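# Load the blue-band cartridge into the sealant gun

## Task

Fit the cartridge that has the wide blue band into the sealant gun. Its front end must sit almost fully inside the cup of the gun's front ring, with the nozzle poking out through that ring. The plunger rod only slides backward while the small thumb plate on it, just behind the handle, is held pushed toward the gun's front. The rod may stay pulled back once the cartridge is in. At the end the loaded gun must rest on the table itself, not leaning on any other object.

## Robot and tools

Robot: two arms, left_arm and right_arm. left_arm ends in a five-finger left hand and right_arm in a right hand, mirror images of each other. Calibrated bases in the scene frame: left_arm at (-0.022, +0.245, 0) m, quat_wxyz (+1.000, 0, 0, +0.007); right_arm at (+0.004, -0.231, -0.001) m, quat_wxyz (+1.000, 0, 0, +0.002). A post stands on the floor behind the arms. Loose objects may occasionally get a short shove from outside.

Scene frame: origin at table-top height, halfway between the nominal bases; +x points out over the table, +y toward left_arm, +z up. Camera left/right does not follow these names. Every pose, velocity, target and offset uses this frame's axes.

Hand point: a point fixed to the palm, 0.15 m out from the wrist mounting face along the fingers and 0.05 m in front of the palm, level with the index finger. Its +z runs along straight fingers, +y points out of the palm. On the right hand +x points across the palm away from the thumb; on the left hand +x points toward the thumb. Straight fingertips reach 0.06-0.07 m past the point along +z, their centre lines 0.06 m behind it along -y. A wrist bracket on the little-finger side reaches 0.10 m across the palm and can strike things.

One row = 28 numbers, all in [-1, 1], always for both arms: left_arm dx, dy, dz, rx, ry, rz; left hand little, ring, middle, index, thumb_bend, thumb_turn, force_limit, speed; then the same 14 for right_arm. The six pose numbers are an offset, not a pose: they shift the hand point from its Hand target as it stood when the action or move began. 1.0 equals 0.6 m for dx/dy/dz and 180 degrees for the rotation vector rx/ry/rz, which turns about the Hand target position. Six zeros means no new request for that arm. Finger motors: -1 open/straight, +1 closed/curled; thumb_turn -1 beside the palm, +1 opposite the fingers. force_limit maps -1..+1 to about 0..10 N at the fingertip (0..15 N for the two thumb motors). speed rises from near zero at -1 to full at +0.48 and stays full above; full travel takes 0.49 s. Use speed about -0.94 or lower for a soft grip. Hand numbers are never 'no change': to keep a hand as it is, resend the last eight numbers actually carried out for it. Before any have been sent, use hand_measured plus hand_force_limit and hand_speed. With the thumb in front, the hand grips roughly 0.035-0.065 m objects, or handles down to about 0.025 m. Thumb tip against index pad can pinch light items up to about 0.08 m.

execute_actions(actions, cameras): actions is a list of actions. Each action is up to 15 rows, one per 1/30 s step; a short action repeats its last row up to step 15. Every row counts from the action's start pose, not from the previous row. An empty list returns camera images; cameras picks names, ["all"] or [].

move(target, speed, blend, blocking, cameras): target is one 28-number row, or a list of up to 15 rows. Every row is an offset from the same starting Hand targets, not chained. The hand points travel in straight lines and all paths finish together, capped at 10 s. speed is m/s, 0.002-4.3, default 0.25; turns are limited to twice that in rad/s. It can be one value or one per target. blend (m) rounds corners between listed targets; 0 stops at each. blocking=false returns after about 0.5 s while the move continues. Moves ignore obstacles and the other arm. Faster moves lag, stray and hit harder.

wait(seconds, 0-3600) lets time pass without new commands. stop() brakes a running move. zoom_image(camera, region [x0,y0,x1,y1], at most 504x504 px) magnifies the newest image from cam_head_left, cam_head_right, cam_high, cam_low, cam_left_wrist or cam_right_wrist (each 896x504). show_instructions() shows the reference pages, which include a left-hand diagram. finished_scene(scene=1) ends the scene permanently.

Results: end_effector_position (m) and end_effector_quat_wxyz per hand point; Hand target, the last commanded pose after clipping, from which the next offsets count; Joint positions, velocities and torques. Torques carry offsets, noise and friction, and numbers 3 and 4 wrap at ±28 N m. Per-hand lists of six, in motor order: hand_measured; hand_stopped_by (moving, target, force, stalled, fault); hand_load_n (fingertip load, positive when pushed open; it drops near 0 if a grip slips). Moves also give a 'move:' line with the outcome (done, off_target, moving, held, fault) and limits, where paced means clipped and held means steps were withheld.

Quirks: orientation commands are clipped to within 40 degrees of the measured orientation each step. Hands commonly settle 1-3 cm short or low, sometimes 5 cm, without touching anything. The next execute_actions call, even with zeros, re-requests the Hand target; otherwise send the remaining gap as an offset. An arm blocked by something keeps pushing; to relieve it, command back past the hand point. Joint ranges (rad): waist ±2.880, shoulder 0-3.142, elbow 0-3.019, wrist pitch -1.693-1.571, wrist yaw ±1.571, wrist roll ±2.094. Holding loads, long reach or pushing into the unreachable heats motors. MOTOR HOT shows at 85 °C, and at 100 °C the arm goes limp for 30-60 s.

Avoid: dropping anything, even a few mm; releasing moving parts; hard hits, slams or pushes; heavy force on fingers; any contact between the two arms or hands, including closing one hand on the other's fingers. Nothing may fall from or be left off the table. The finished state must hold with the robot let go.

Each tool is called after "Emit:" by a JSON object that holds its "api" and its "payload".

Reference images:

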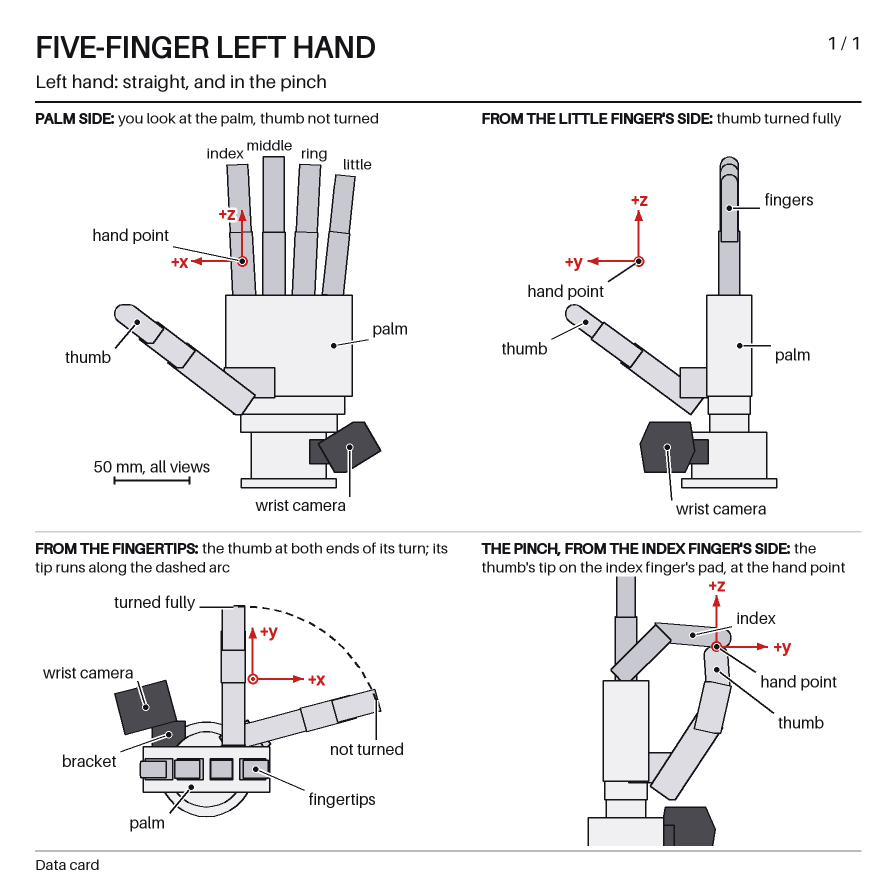

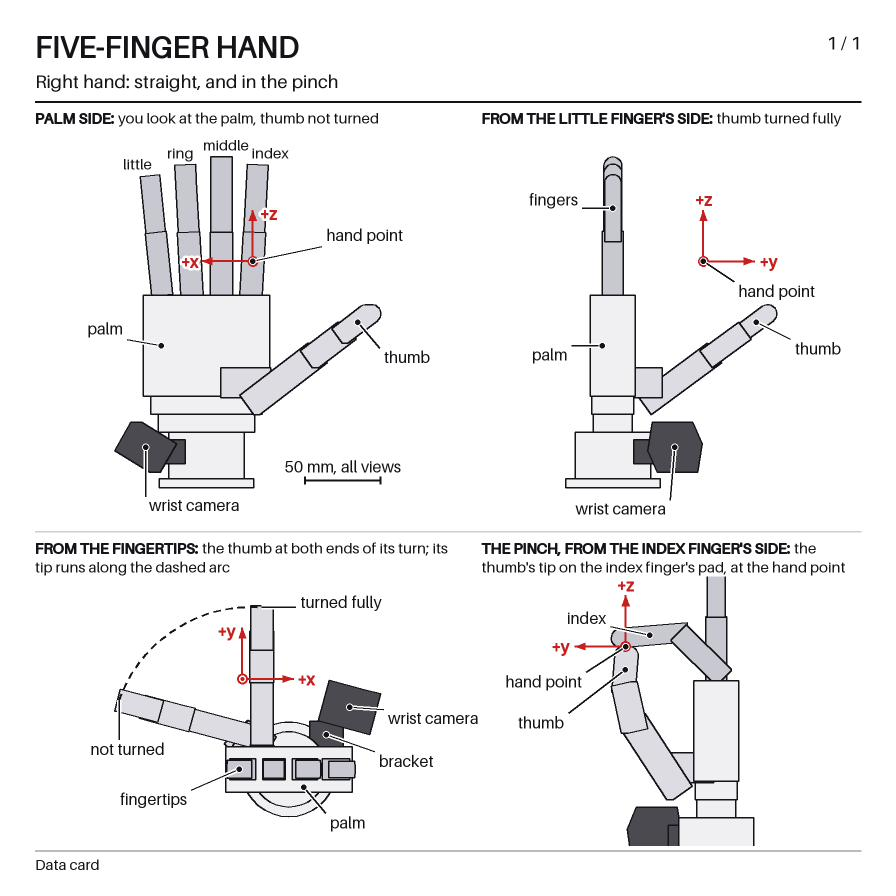

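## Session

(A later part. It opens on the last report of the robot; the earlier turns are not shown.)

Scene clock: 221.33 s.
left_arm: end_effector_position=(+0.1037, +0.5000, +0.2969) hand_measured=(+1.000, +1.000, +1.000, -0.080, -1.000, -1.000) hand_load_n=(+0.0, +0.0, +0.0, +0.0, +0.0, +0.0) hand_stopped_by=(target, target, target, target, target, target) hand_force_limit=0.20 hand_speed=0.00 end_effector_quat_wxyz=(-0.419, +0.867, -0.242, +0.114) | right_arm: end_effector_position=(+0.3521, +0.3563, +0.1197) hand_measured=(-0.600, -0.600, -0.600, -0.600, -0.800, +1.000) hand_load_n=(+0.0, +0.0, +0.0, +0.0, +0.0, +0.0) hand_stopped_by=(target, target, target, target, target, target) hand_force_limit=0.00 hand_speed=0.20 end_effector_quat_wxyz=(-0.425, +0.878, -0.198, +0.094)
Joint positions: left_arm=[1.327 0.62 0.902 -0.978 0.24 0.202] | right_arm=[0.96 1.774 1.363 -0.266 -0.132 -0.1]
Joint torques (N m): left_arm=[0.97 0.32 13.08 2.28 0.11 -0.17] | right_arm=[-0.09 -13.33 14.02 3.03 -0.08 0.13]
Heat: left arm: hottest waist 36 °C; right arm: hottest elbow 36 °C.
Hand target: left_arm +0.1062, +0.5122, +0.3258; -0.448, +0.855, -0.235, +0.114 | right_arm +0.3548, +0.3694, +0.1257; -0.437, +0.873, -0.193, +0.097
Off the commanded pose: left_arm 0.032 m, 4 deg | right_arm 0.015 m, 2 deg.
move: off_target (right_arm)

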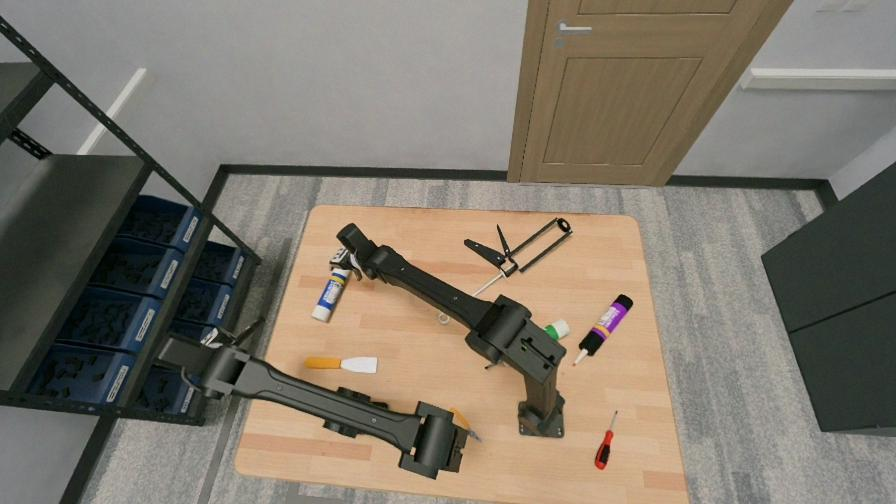

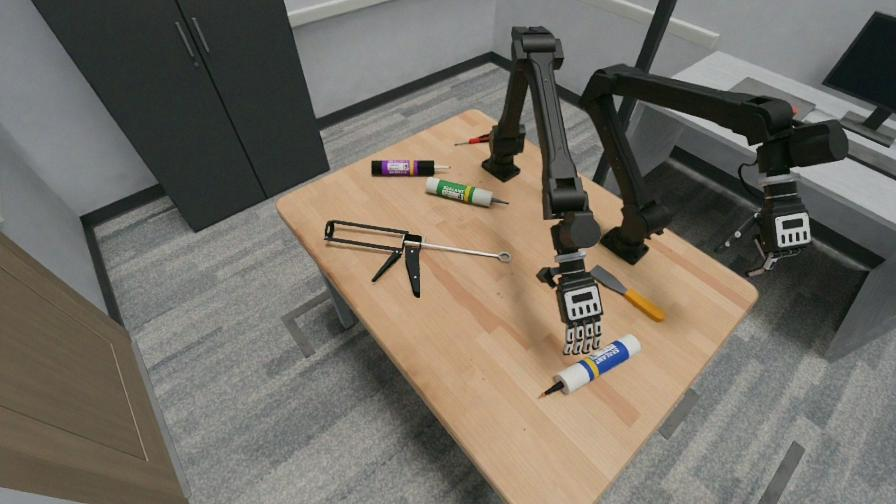

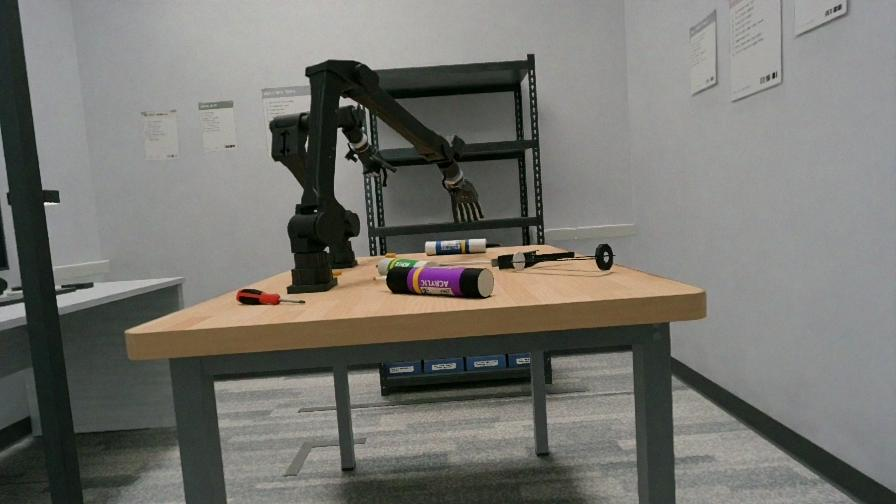

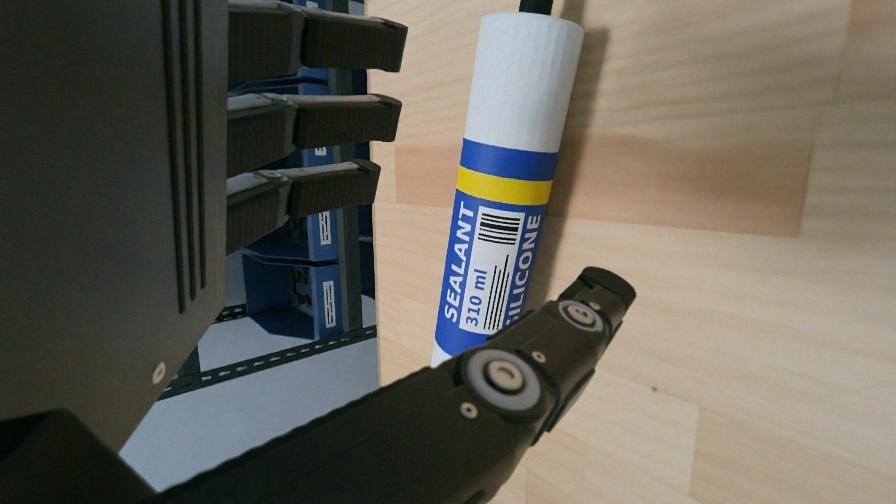

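Emit:
{"api": "move", "payload": {"target": [[0,0,0,0,0,0,1,1,1,-0.08,-1,-1,0.2,0,-0.007,0.048,-0.05,0,0,0.078,-0.6,-0.6,-0.6,-0.6,-0.8,1,0,0.2]], "speed": 0.15, "cameras": ["cam_head_left","cam_high","cam_low","cam_right_wrist"]}}

Emit:
{"api": "zoom_image", "payload": {"camera": "cam_high", "region": [520, 280, 660, 410]}}

Emit:
{"api": "zoom_image", "payload": {"camera": "cam_head_left", "region": [300, 235, 380, 330]}}

Emit:
{"api": "zoom_image", "payload": {"camera": "cam_low", "region": [410, 210, 510, 270]}}

Scene clock: 223.87 s.
left_arm: end_effector_position=(+0.1037, +0.5000, +0.2969) hand_measured=(+1.000, +1.000, +1.000, -0.080, -1.000, -1.000) hand_load_n=(+0.0, +0.0, +0.0, +0.0, +0.0, +0.0) hand_stopped_by=(target, target, target, target, target, target) hand_force_limit=0.20 hand_speed=0.00 end_effector_quat_wxyz=(-0.419, +0.867, -0.242, +0.114) | right_arm: end_effector_position=(+0.3379, +0.3824, +0.0856) hand_measured=(-0.600, -0.600, -0.600, -0.600, -0.800, +1.000) hand_load_n=(+0.0, +0.0, +0.0, +0.0, +0.0, +0.0) hand_stopped_by=(target, target, target, target, target, target) hand_force_limit=0.00 hand_speed=0.20 end_effector_quat_wxyz=(-0.435, +0.895, -0.093, +0.036)
Joint positions: left_arm=[1.327 0.62 0.902 -0.978 0.24 0.202] | right_arm=[0.96 1.882 1.428 -0.258 -0.327 -0.249]
Joint torques (N m): left_arm=[1.55 0.09 13.11 2.39 0.11 -0.17] | right_arm=[-1.03 -13.86 16.66 2.03 -0.42 0]
Heat: left arm: hottest waist 36 °C; right arm: hottest elbow 36 °C.
Hand target: left_arm +0.1062, +0.5122, +0.3258; -0.448, +0.855, -0.235, +0.114 | right_arm +0.3506, +0.3982, +0.0954; -0.445, +0.890, -0.085, +0.043
Off the commanded pose: left_arm 0.032 m, 4 deg | right_arm 0.023 m, 2 deg.
move: off_target (right_arm)

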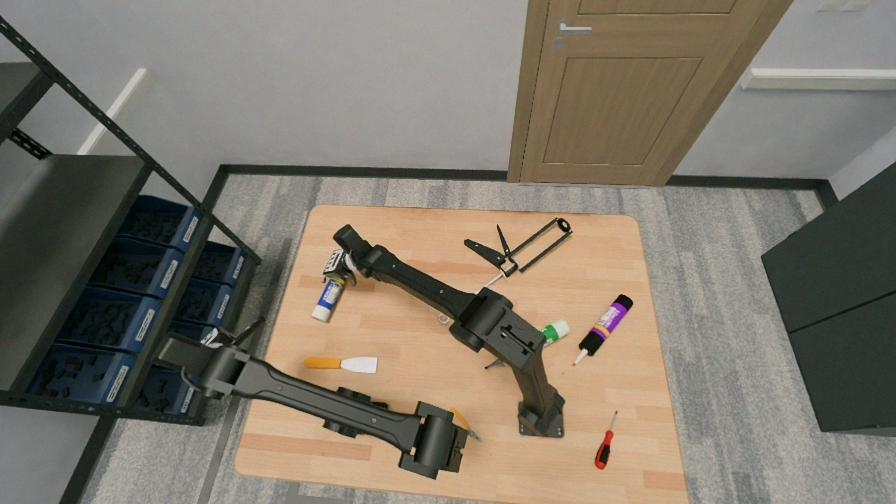

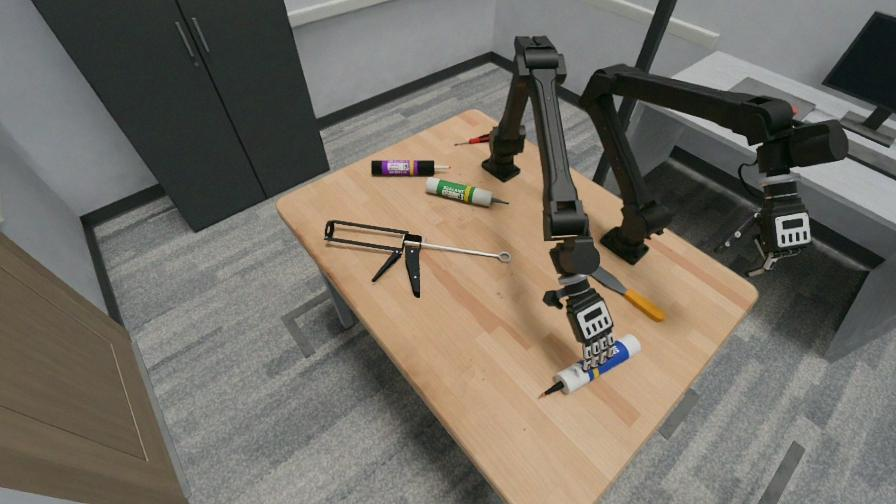

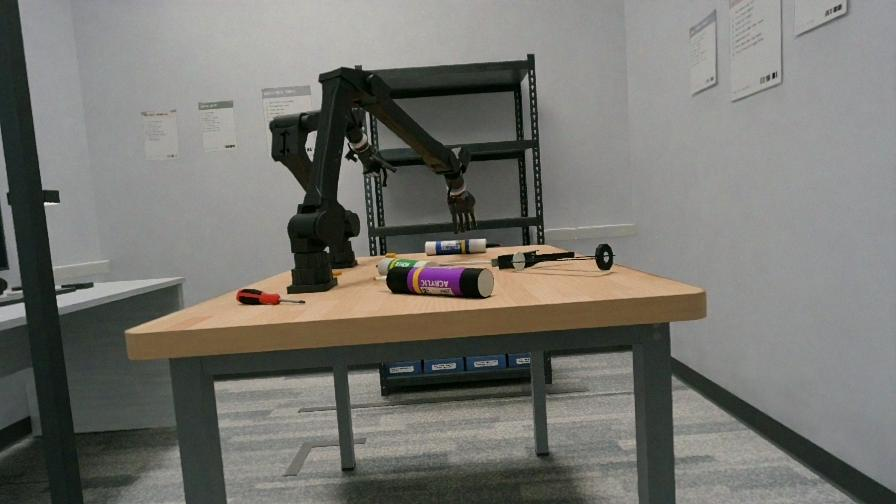

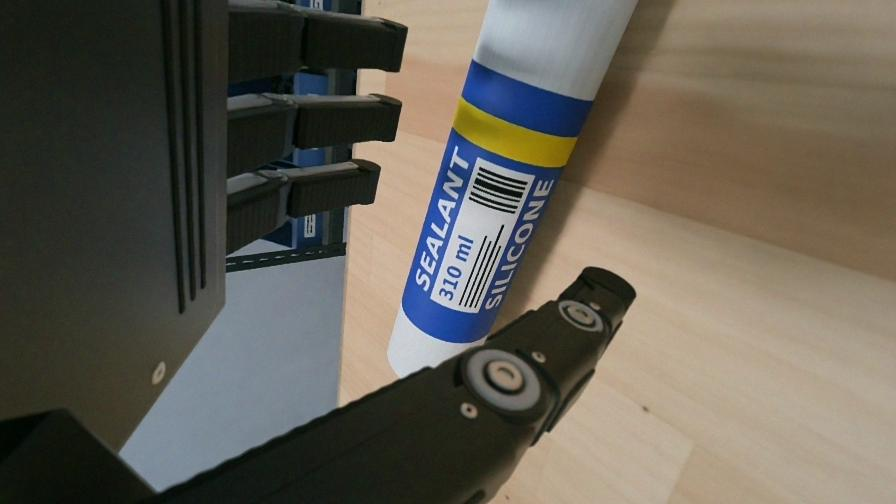

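Scaled by 3.600 from the camera's image (finer frame: 1280x720).

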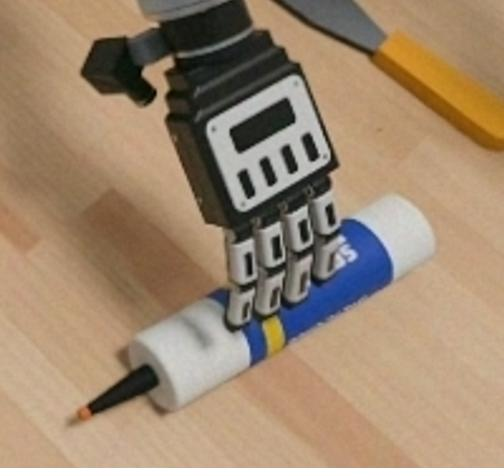

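Scaled by 5.305 from the camera's image (finer frame: 1280x720).

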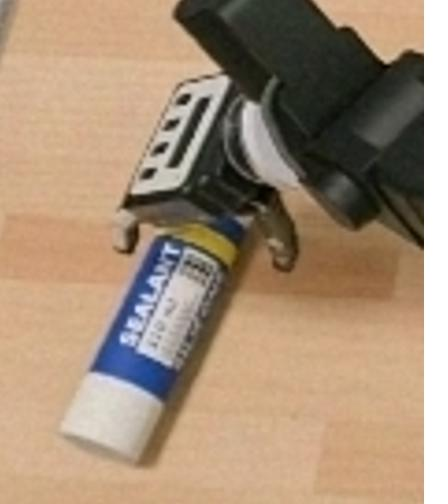

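Scaled by 5.040 from the camera's image (finer frame: 1280x720).

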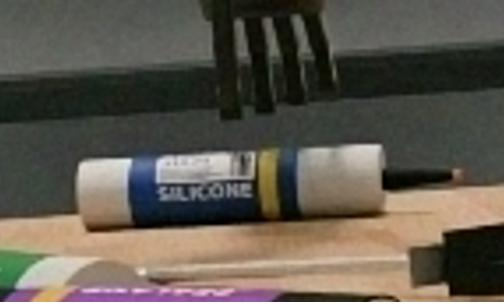

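Emit:
{"api": "move", "payload": {"target": [[0,0,0,0,0,0,1,1,1,-0.08,-1,-1,0.2,0,0.0075,0.025,-0.04,0,0,-0.022,-0.6,-0.6,-0.6,-0.6,-0.8,1,0,0.2]], "speed": 0.1, "cameras": ["cam_head_left","cam_high","cam_low","cam_right_wrist"]}}

Emit:
{"api": "zoom_image", "payload": {"camera": "cam_high", "region": [520, 280, 660, 410]}}

Emit:
{"api": "zoom_image", "payload": {"camera": "cam_head_left", "region": [300, 235, 380, 330]}}

Emit:
{"api": "zoom_image", "payload": {"camera": "cam_low", "region": [410, 210, 510, 270]}}

Scene clock: 225.37 s.
left_arm: end_effector_position=(+0.1037, +0.5000, +0.2969) hand_measured=(+1.000, +1.000, +1.000, -0.080, -1.000, -1.000) hand_load_n=(+0.0, +0.0, +0.0, +0.0, +0.0, +0.0) hand_stopped_by=(target, target, target, target, target, target) hand_force_limit=0.20 hand_speed=0.00 end_effector_quat_wxyz=(-0.419, +0.867, -0.242, +0.114) | right_arm: end_effector_position=(+0.3477, +0.3889, +0.0567) hand_measured=(-0.600, -0.600, -0.600, -0.600, -0.800, +1.000) hand_load_n=(+0.0, +0.0, +0.0, +0.0, +0.0, +0.0) hand_stopped_by=(target, target, target, target, target, target) hand_force_limit=0.00 hand_speed=0.20 end_effector_quat_wxyz=(-0.424, +0.896, -0.119, +0.052)
Joint positions: left_arm=[1.327 0.62 0.902 -0.978 0.24 0.202] | right_arm=[0.967 1.935 1.433 -0.218 -0.265 -0.216]
Joint torques (N m): left_arm=[0.44 -0.38 12.97 2.44 0.11 -0.16] | right_arm=[-0.03 -14.62 16.36 2.86 -0.16 0.27]
Motor temperatures (°C): left_arm=[36 33 36 29 30 26] | right_arm=[31 29 37 28 27 27]
Heat: left arm: hottest waist 36 °C; right arm: hottest elbow 37 °C.
Hand target: left_arm +0.1062, +0.5122, +0.3258; -0.448, +0.855, -0.235, +0.114 | right_arm +0.3550, +0.4133, +0.0715; -0.443, +0.887, -0.116, +0.059
Off the commanded pose: left_arm 0.032 m, 4 deg | right_arm 0.029 m, 3 deg.
move: off_target (right_arm)

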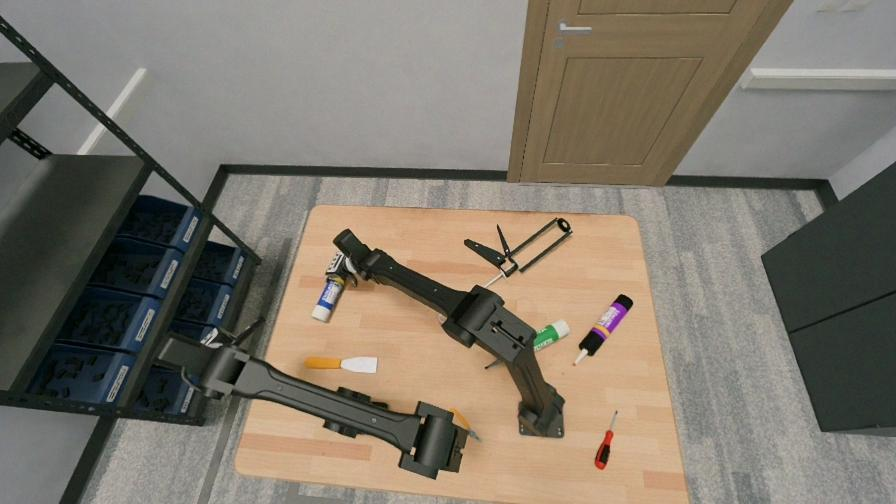

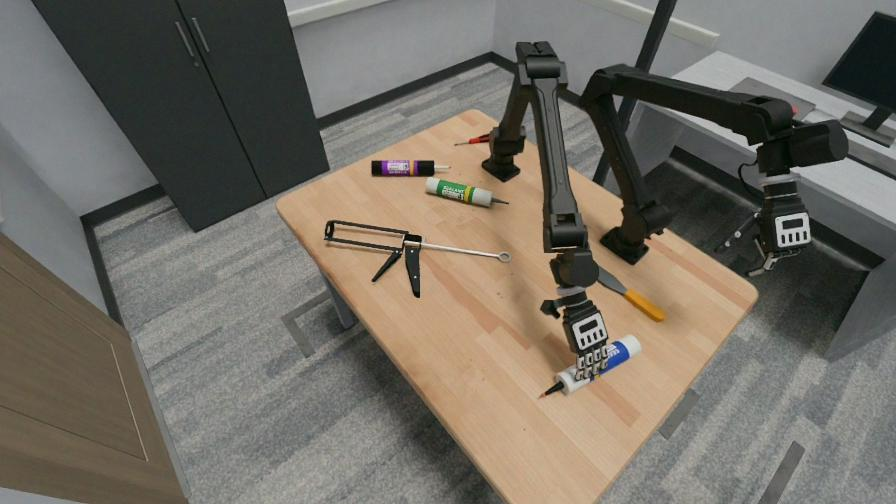

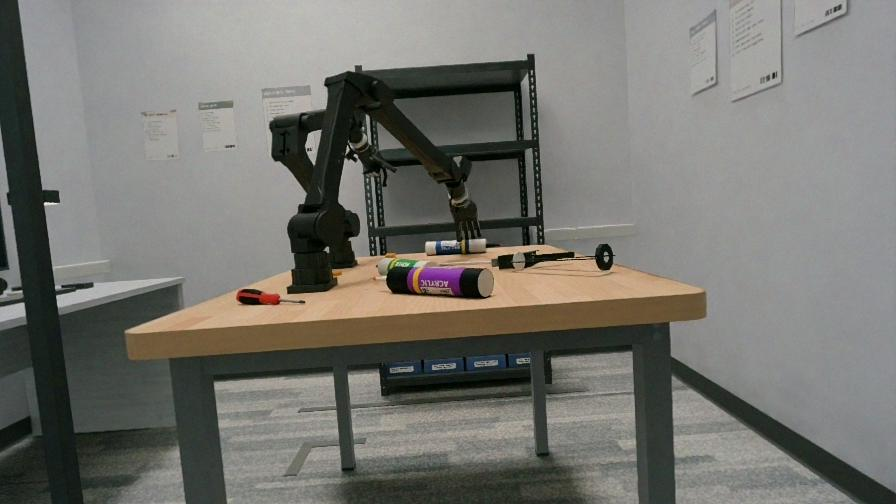

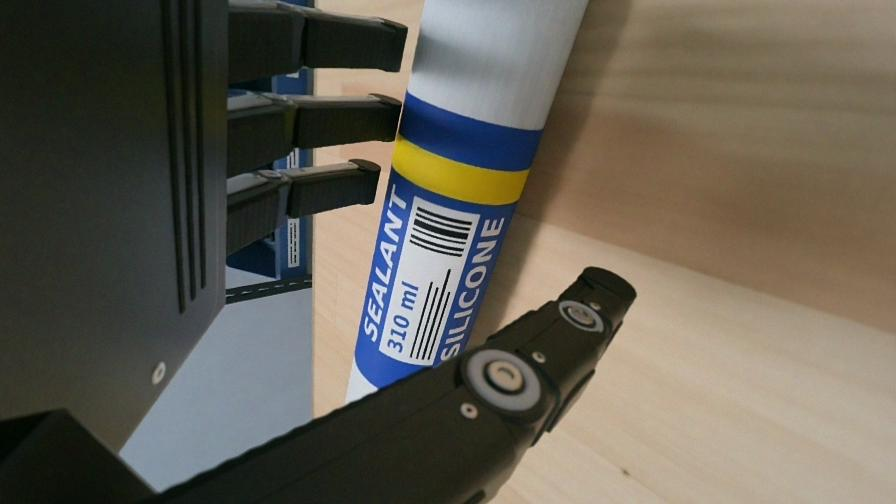

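Scaled by 3.600 from the camera's image (finer frame: 1280x720).

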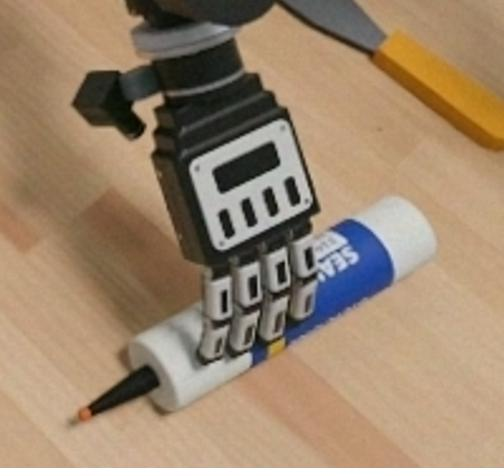

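Scaled by 5.305 from the camera's image (finer frame: 1280x720).

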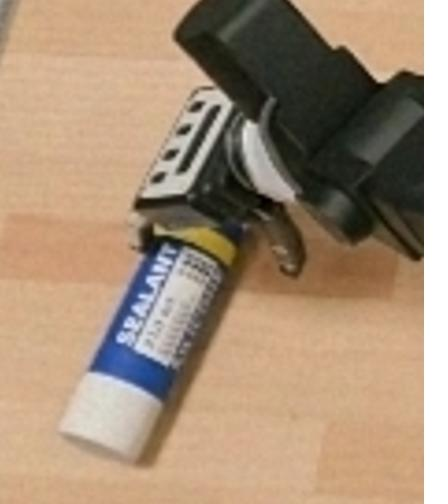

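Scaled by 5.040 from the camera's image (finer frame: 1280x720).

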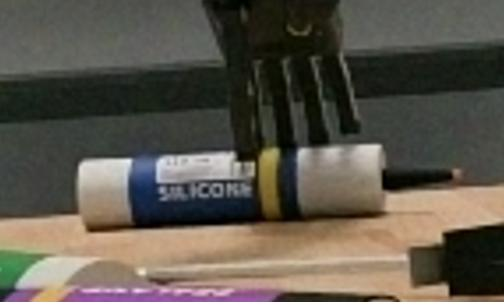

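Emit:
{"api": "move", "payload": {"target": [[0,0,0,0,0,0,1,1,1,-0.08,-1,-1,0.2,0,-0.04,0.028,-0.0,0,0,0,-0.6,-0.6,-0.6,-0.6,-0.8,1,0,0.2]], "speed": 0.1, "cameras": ["cam_head_left","cam_high","cam_low","cam_right_wrist"]}}

Emit:
{"api": "zoom_image", "payload": {"camera": "cam_high", "region": [520, 280, 660, 410]}}

Emit:
{"api": "zoom_image", "payload": {"camera": "cam_head_left", "region": [300, 235, 380, 330]}}

Emit:
{"api": "zoom_image", "payload": {"camera": "cam_low", "region": [410, 210, 510, 270]}}

Scene clock: 226.60 s.
left_arm: end_effector_position=(+0.1037, +0.5000, +0.2969) hand_measured=(+1.000, +1.000, +1.000, -0.080, -1.000, -1.000) hand_load_n=(+0.0, +0.0, +0.0, +0.0, +0.0, +0.0) hand_stopped_by=(target, target, target, target, target, target) hand_force_limit=0.20 hand_speed=0.00 end_effector_quat_wxyz=(-0.419, +0.867, -0.242, +0.114) | right_arm: end_effector_position=(+0.3179, +0.4074, +0.0568) hand_measured=(-0.600, -0.600, -0.600, -0.600, -0.800, +1.000) hand_load_n=(+0.0, +0.0, +0.0, +0.0, +0.0, +0.0) hand_stopped_by=(target, target, target, target, target, target) hand_force_limit=0.00 hand_speed=0.20 end_effector_quat_wxyz=(-0.423, +0.897, -0.114, +0.051)
Joint positions: left_arm=[1.327 0.62 0.902 -0.978 0.24 0.202] | right_arm=[1.023 1.935 1.433 -0.211 -0.228 -0.187]
Joint torques (N m): left_arm=[1.03 0.32 12.92 2.17 0.12 -0.18] | right_arm=[-0.85 -14.45 16.62 2.93 -0.14 0.23]
Heat: left arm: hottest waist 36 °C; right arm: hottest elbow 37 °C.
Hand target: left_arm +0.1062, +0.5122, +0.3258; -0.448, +0.855, -0.235, +0.114 | right_arm +0.3312, +0.4300, +0.0715; -0.443, +0.887, -0.116, +0.059
Off the commanded pose: left_arm 0.032 m, 4 deg | right_arm 0.030 m, 3 deg.
move: off_target (right_arm)

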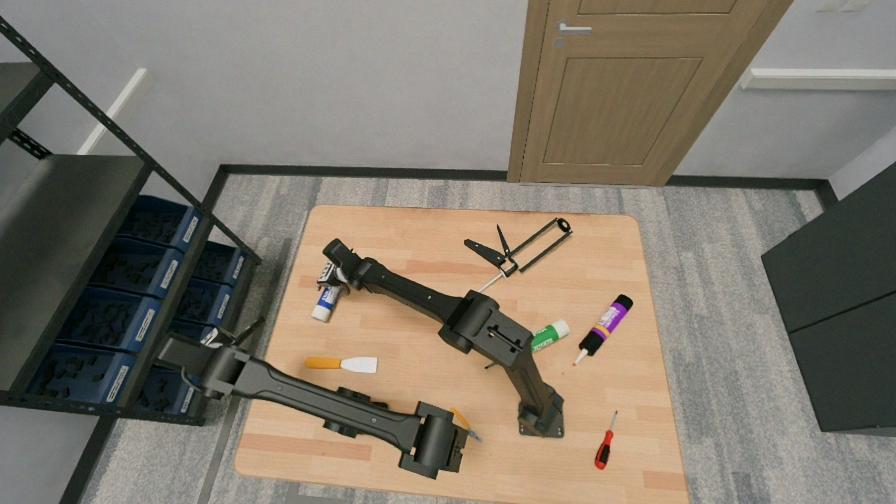

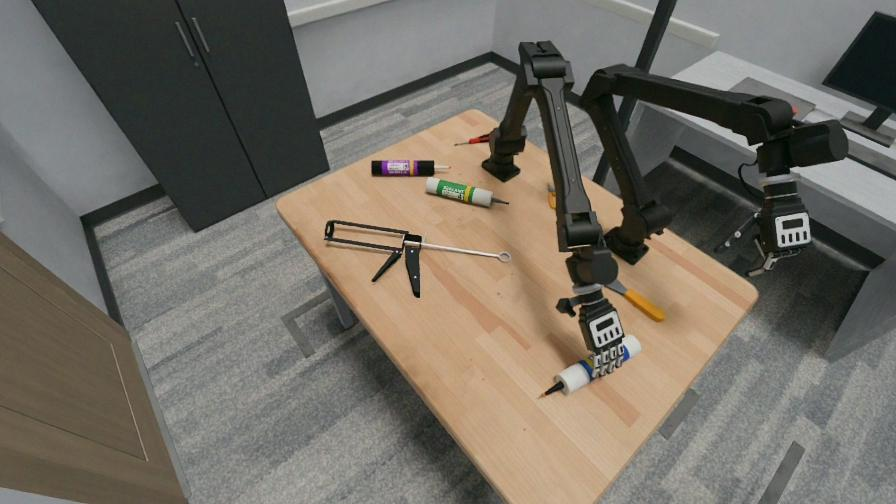

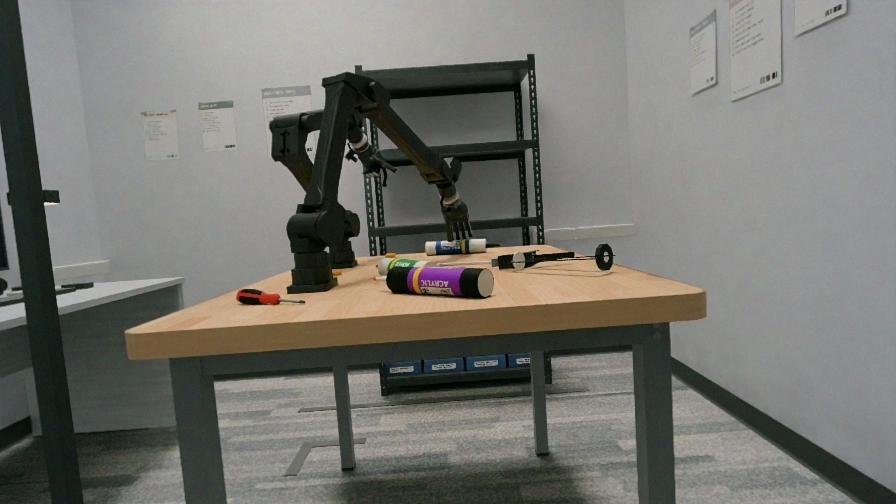

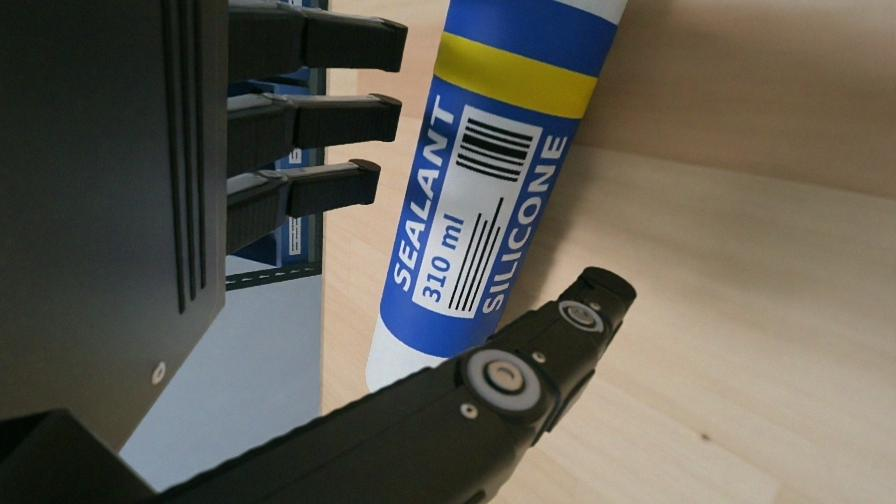

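Scaled by 3.600 from the camera's image (finer frame: 1280x720).

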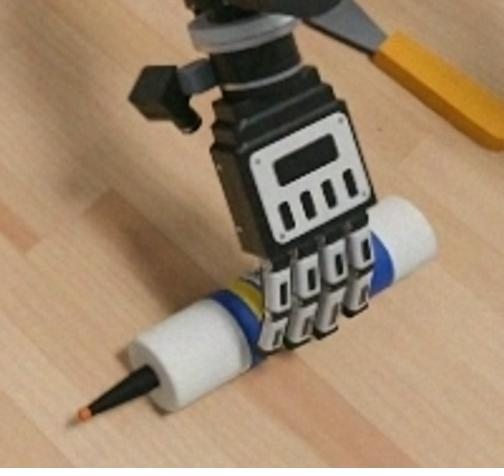

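Scaled by 5.305 from the camera's image (finer frame: 1280x720).

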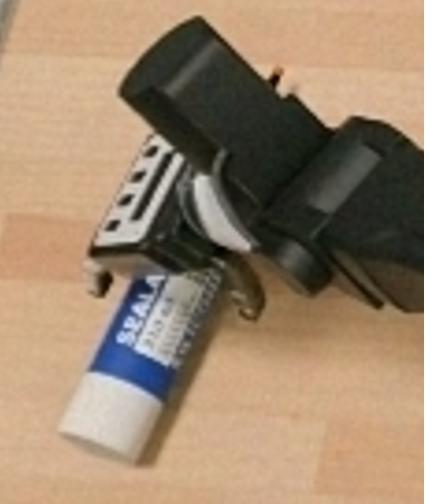

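Scaled by 5.040 from the camera's image (finer frame: 1280x720).

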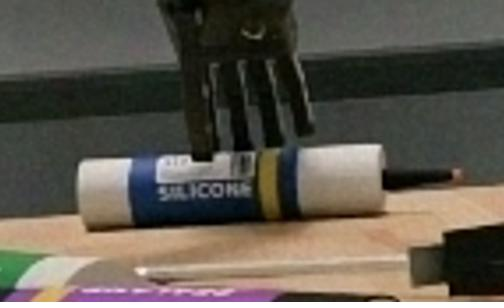

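Emit:
{"api": "execute_actions", "payload": {"actions": []}}

Scene clock: 227.53 s.
left_arm: end_effector_position=(+0.1037, +0.5000, +0.2969) hand_measured=(+1.000, +1.000, +1.000, -0.080, -1.000, -1.000) hand_load_n=(+0.0, +0.0, +0.5, +0.0, +0.0, +0.0) hand_stopped_by=(target, target, target, target, target, target) hand_force_limit=0.20 hand_speed=0.00 end_effector_quat_wxyz=(-0.419, +0.867, -0.242, +0.114) | right_arm: end_effector_position=(+0.3179, +0.4074, +0.0568) hand_measured=(-0.600, -0.600, -0.600, -0.600, -0.800, +1.000) hand_load_n=(-0.5, +0.0, +0.0, +0.0, +0.0, +0.0) hand_stopped_by=(target, target, target, target, target, target) hand_force_limit=0.00 hand_speed=0.20 end_effector_quat_wxyz=(-0.423, +0.897, -0.114, +0.051)
Joint positions: left_arm=[1.327 0.62 0.902 -0.978 0.24 0.202] | right_arm=[1.023 1.935 1.433 -0.211 -0.228 -0.186]
Joint velocities: within noise
Joint torques (N m): left_arm=[1.03 -0.26 12.96 2.43 0.11 -0.18] | right_arm=[-0.85 -14.45 16.61 2.93 -0.14 0.24]
Motor temperatures (°C): left_arm=[36 33 36 29 30 26] | right_arm=[31 30 37 28 27 27]
Heat: left arm: hottest waist 36 °C; right arm: hottest elbow 37 °C.
Hand target: left_arm +0.1062, +0.5122, +0.3258; -0.448, +0.855, -0.235, +0.114 | right_arm +0.3312, +0.4300, +0.0715; -0.443, +0.887, -0.116, +0.059
Off the commanded pose: left_arm 0.032 m, 4 deg | right_arm 0.030 m, 3 deg.

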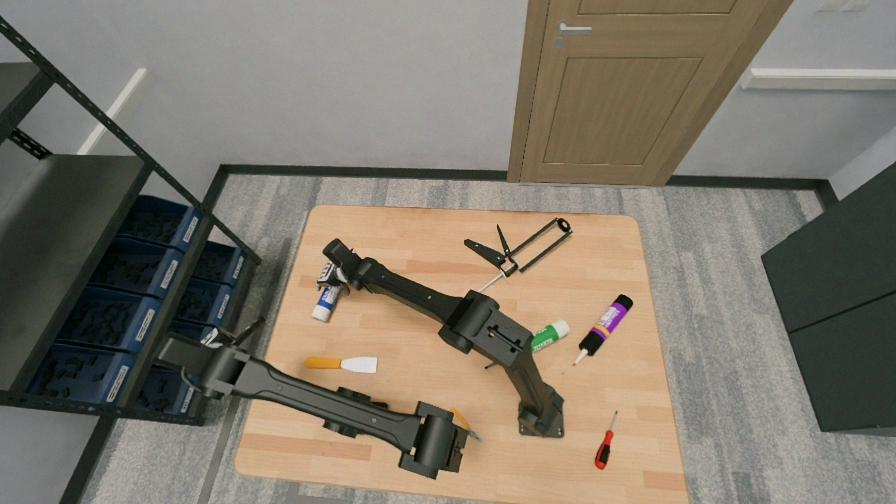

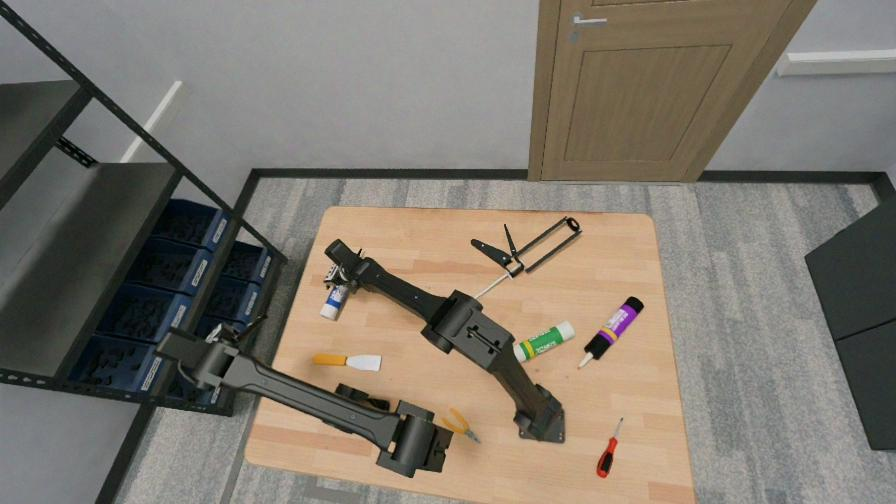

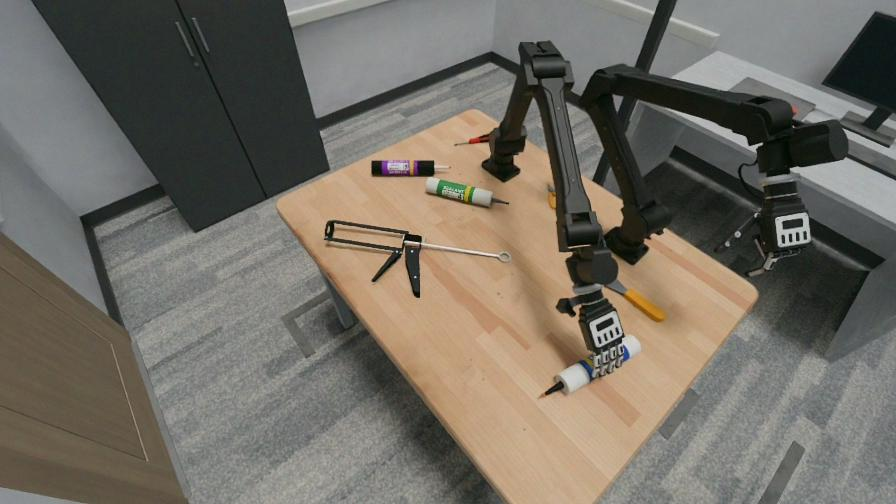

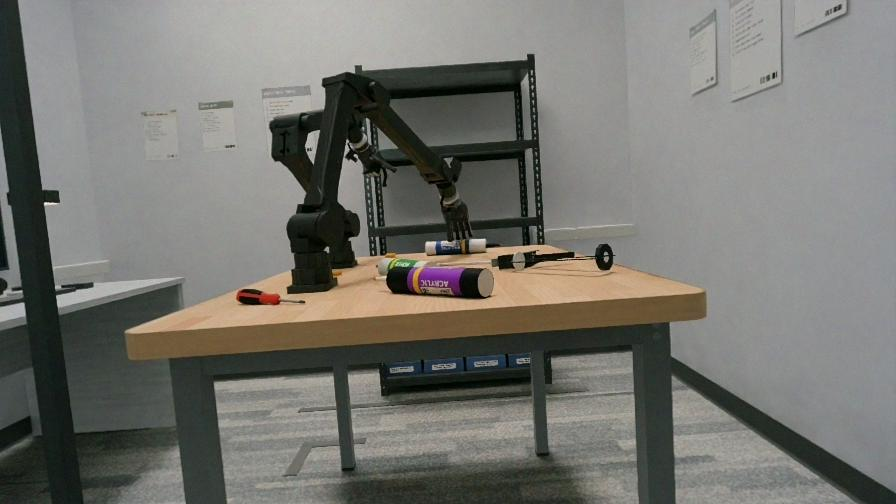

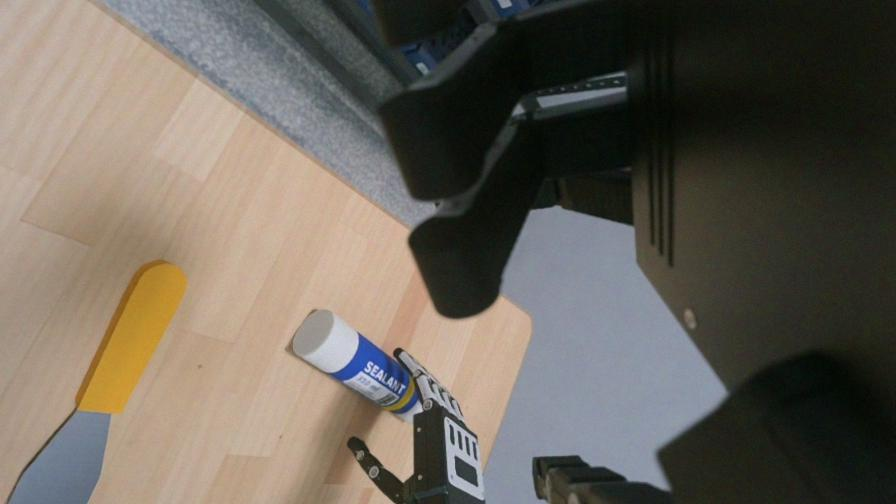

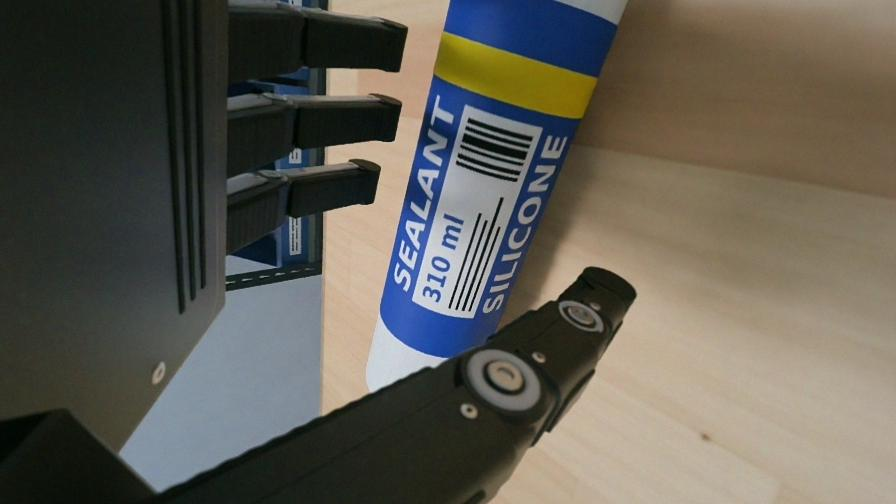

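Emit:
{"api": "move", "payload": {"target": [0,0,0,0,0,0,1,1,1,-0.08,-1,-1,0.2,0,0,0,-0.033,0,0,0,-0.6,-0.6,-0.6,-0.6,-0.8,1,0,0.2], "speed": 0.05, "cameras": ["cam_right_wrist","cam_high","cam_low"]}}

Scene clock: 228.70 s.
left_arm: end_effector_position=(+0.1037, +0.5000, +0.2969) hand_measured=(+1.000, +1.000, +1.000, -0.080, -1.000, -1.000) hand_load_n=(+0.0, +0.0, +0.0, +0.0, +0.0, +0.0) hand_stopped_by=(target, target, target, target, target, target) hand_force_limit=0.20 hand_speed=0.00 end_effector_quat_wxyz=(-0.419, +0.867, -0.242, +0.114) | right_arm: end_effector_position=(+0.3215, +0.4133, +0.0440) hand_measured=(-0.600, -0.600, -0.600, -0.600, -0.800, +1.000) hand_load_n=(+0.0, +0.0, +0.0, +0.0, +0.5, +0.0) hand_stopped_by=(target, target, target, target, target, target) hand_force_limit=0.00 hand_speed=0.20 end_effector_quat_wxyz=(-0.429, +0.895, -0.113, +0.053)
Joint positions: left_arm=[1.327 0.62 0.902 -0.978 0.24 0.202] | right_arm=[1.023 1.962 1.433 -0.17 -0.228 -0.186]
Joint torques (N m): left_arm=[0.5 0.26 12.94 2.3 0.12 -0.16] | right_arm=[-0.85 -14.8 14.99 2.96 -0.14 0.24]
Heat: left arm: hottest waist 36 °C; right arm: hottest elbow 38 °C.
Hand target: left_arm +0.1062, +0.5122, +0.3258; -0.448, +0.855, -0.235, +0.114 | right_arm +0.3312, +0.4301, +0.0519; -0.443, +0.887, -0.116, +0.059
Off the commanded pose: left_arm 0.032 m, 4 deg | right_arm 0.021 m, 2 deg.
move: off_target (right_arm)
Images, in order (width x height): cam_high 896x504, cam_low 896x504, cam_right_wrist 896x504.

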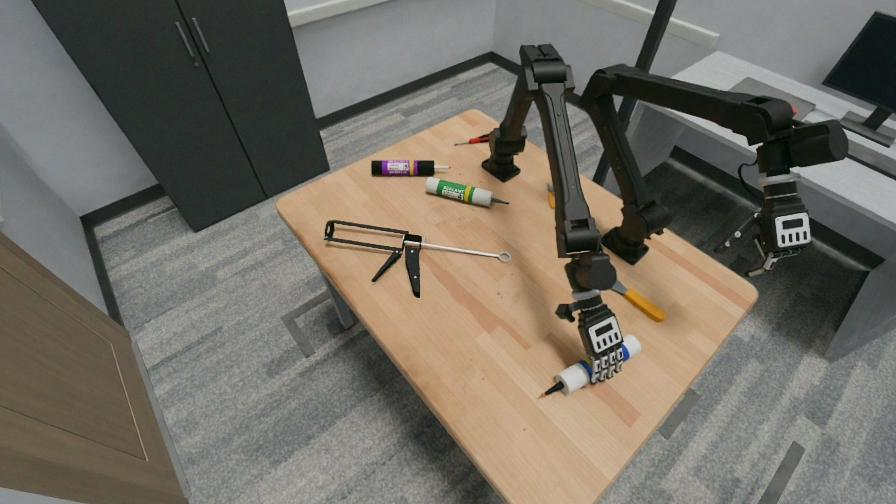

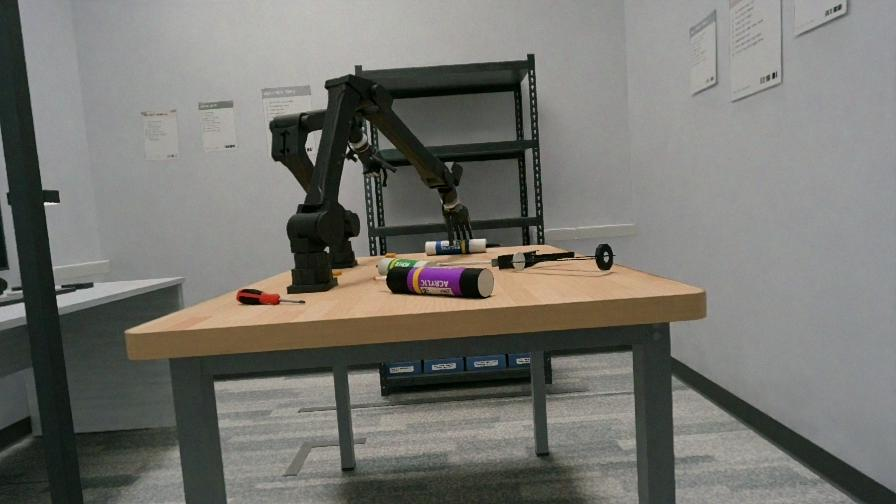

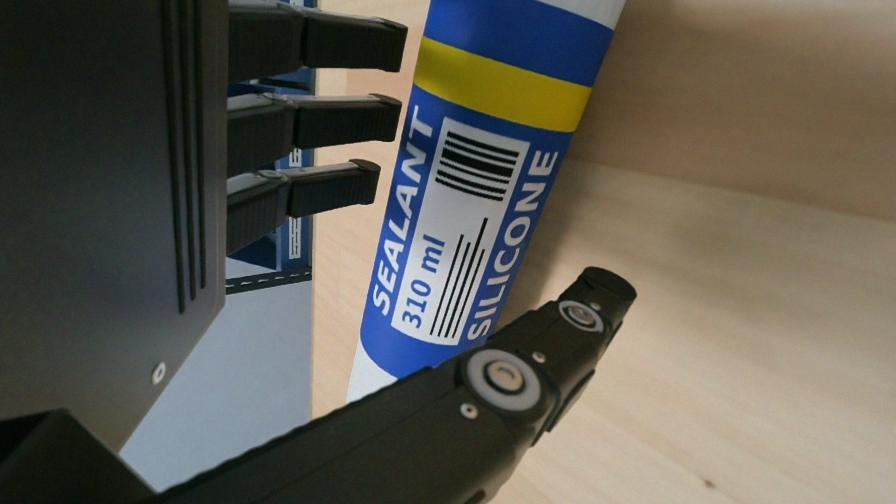

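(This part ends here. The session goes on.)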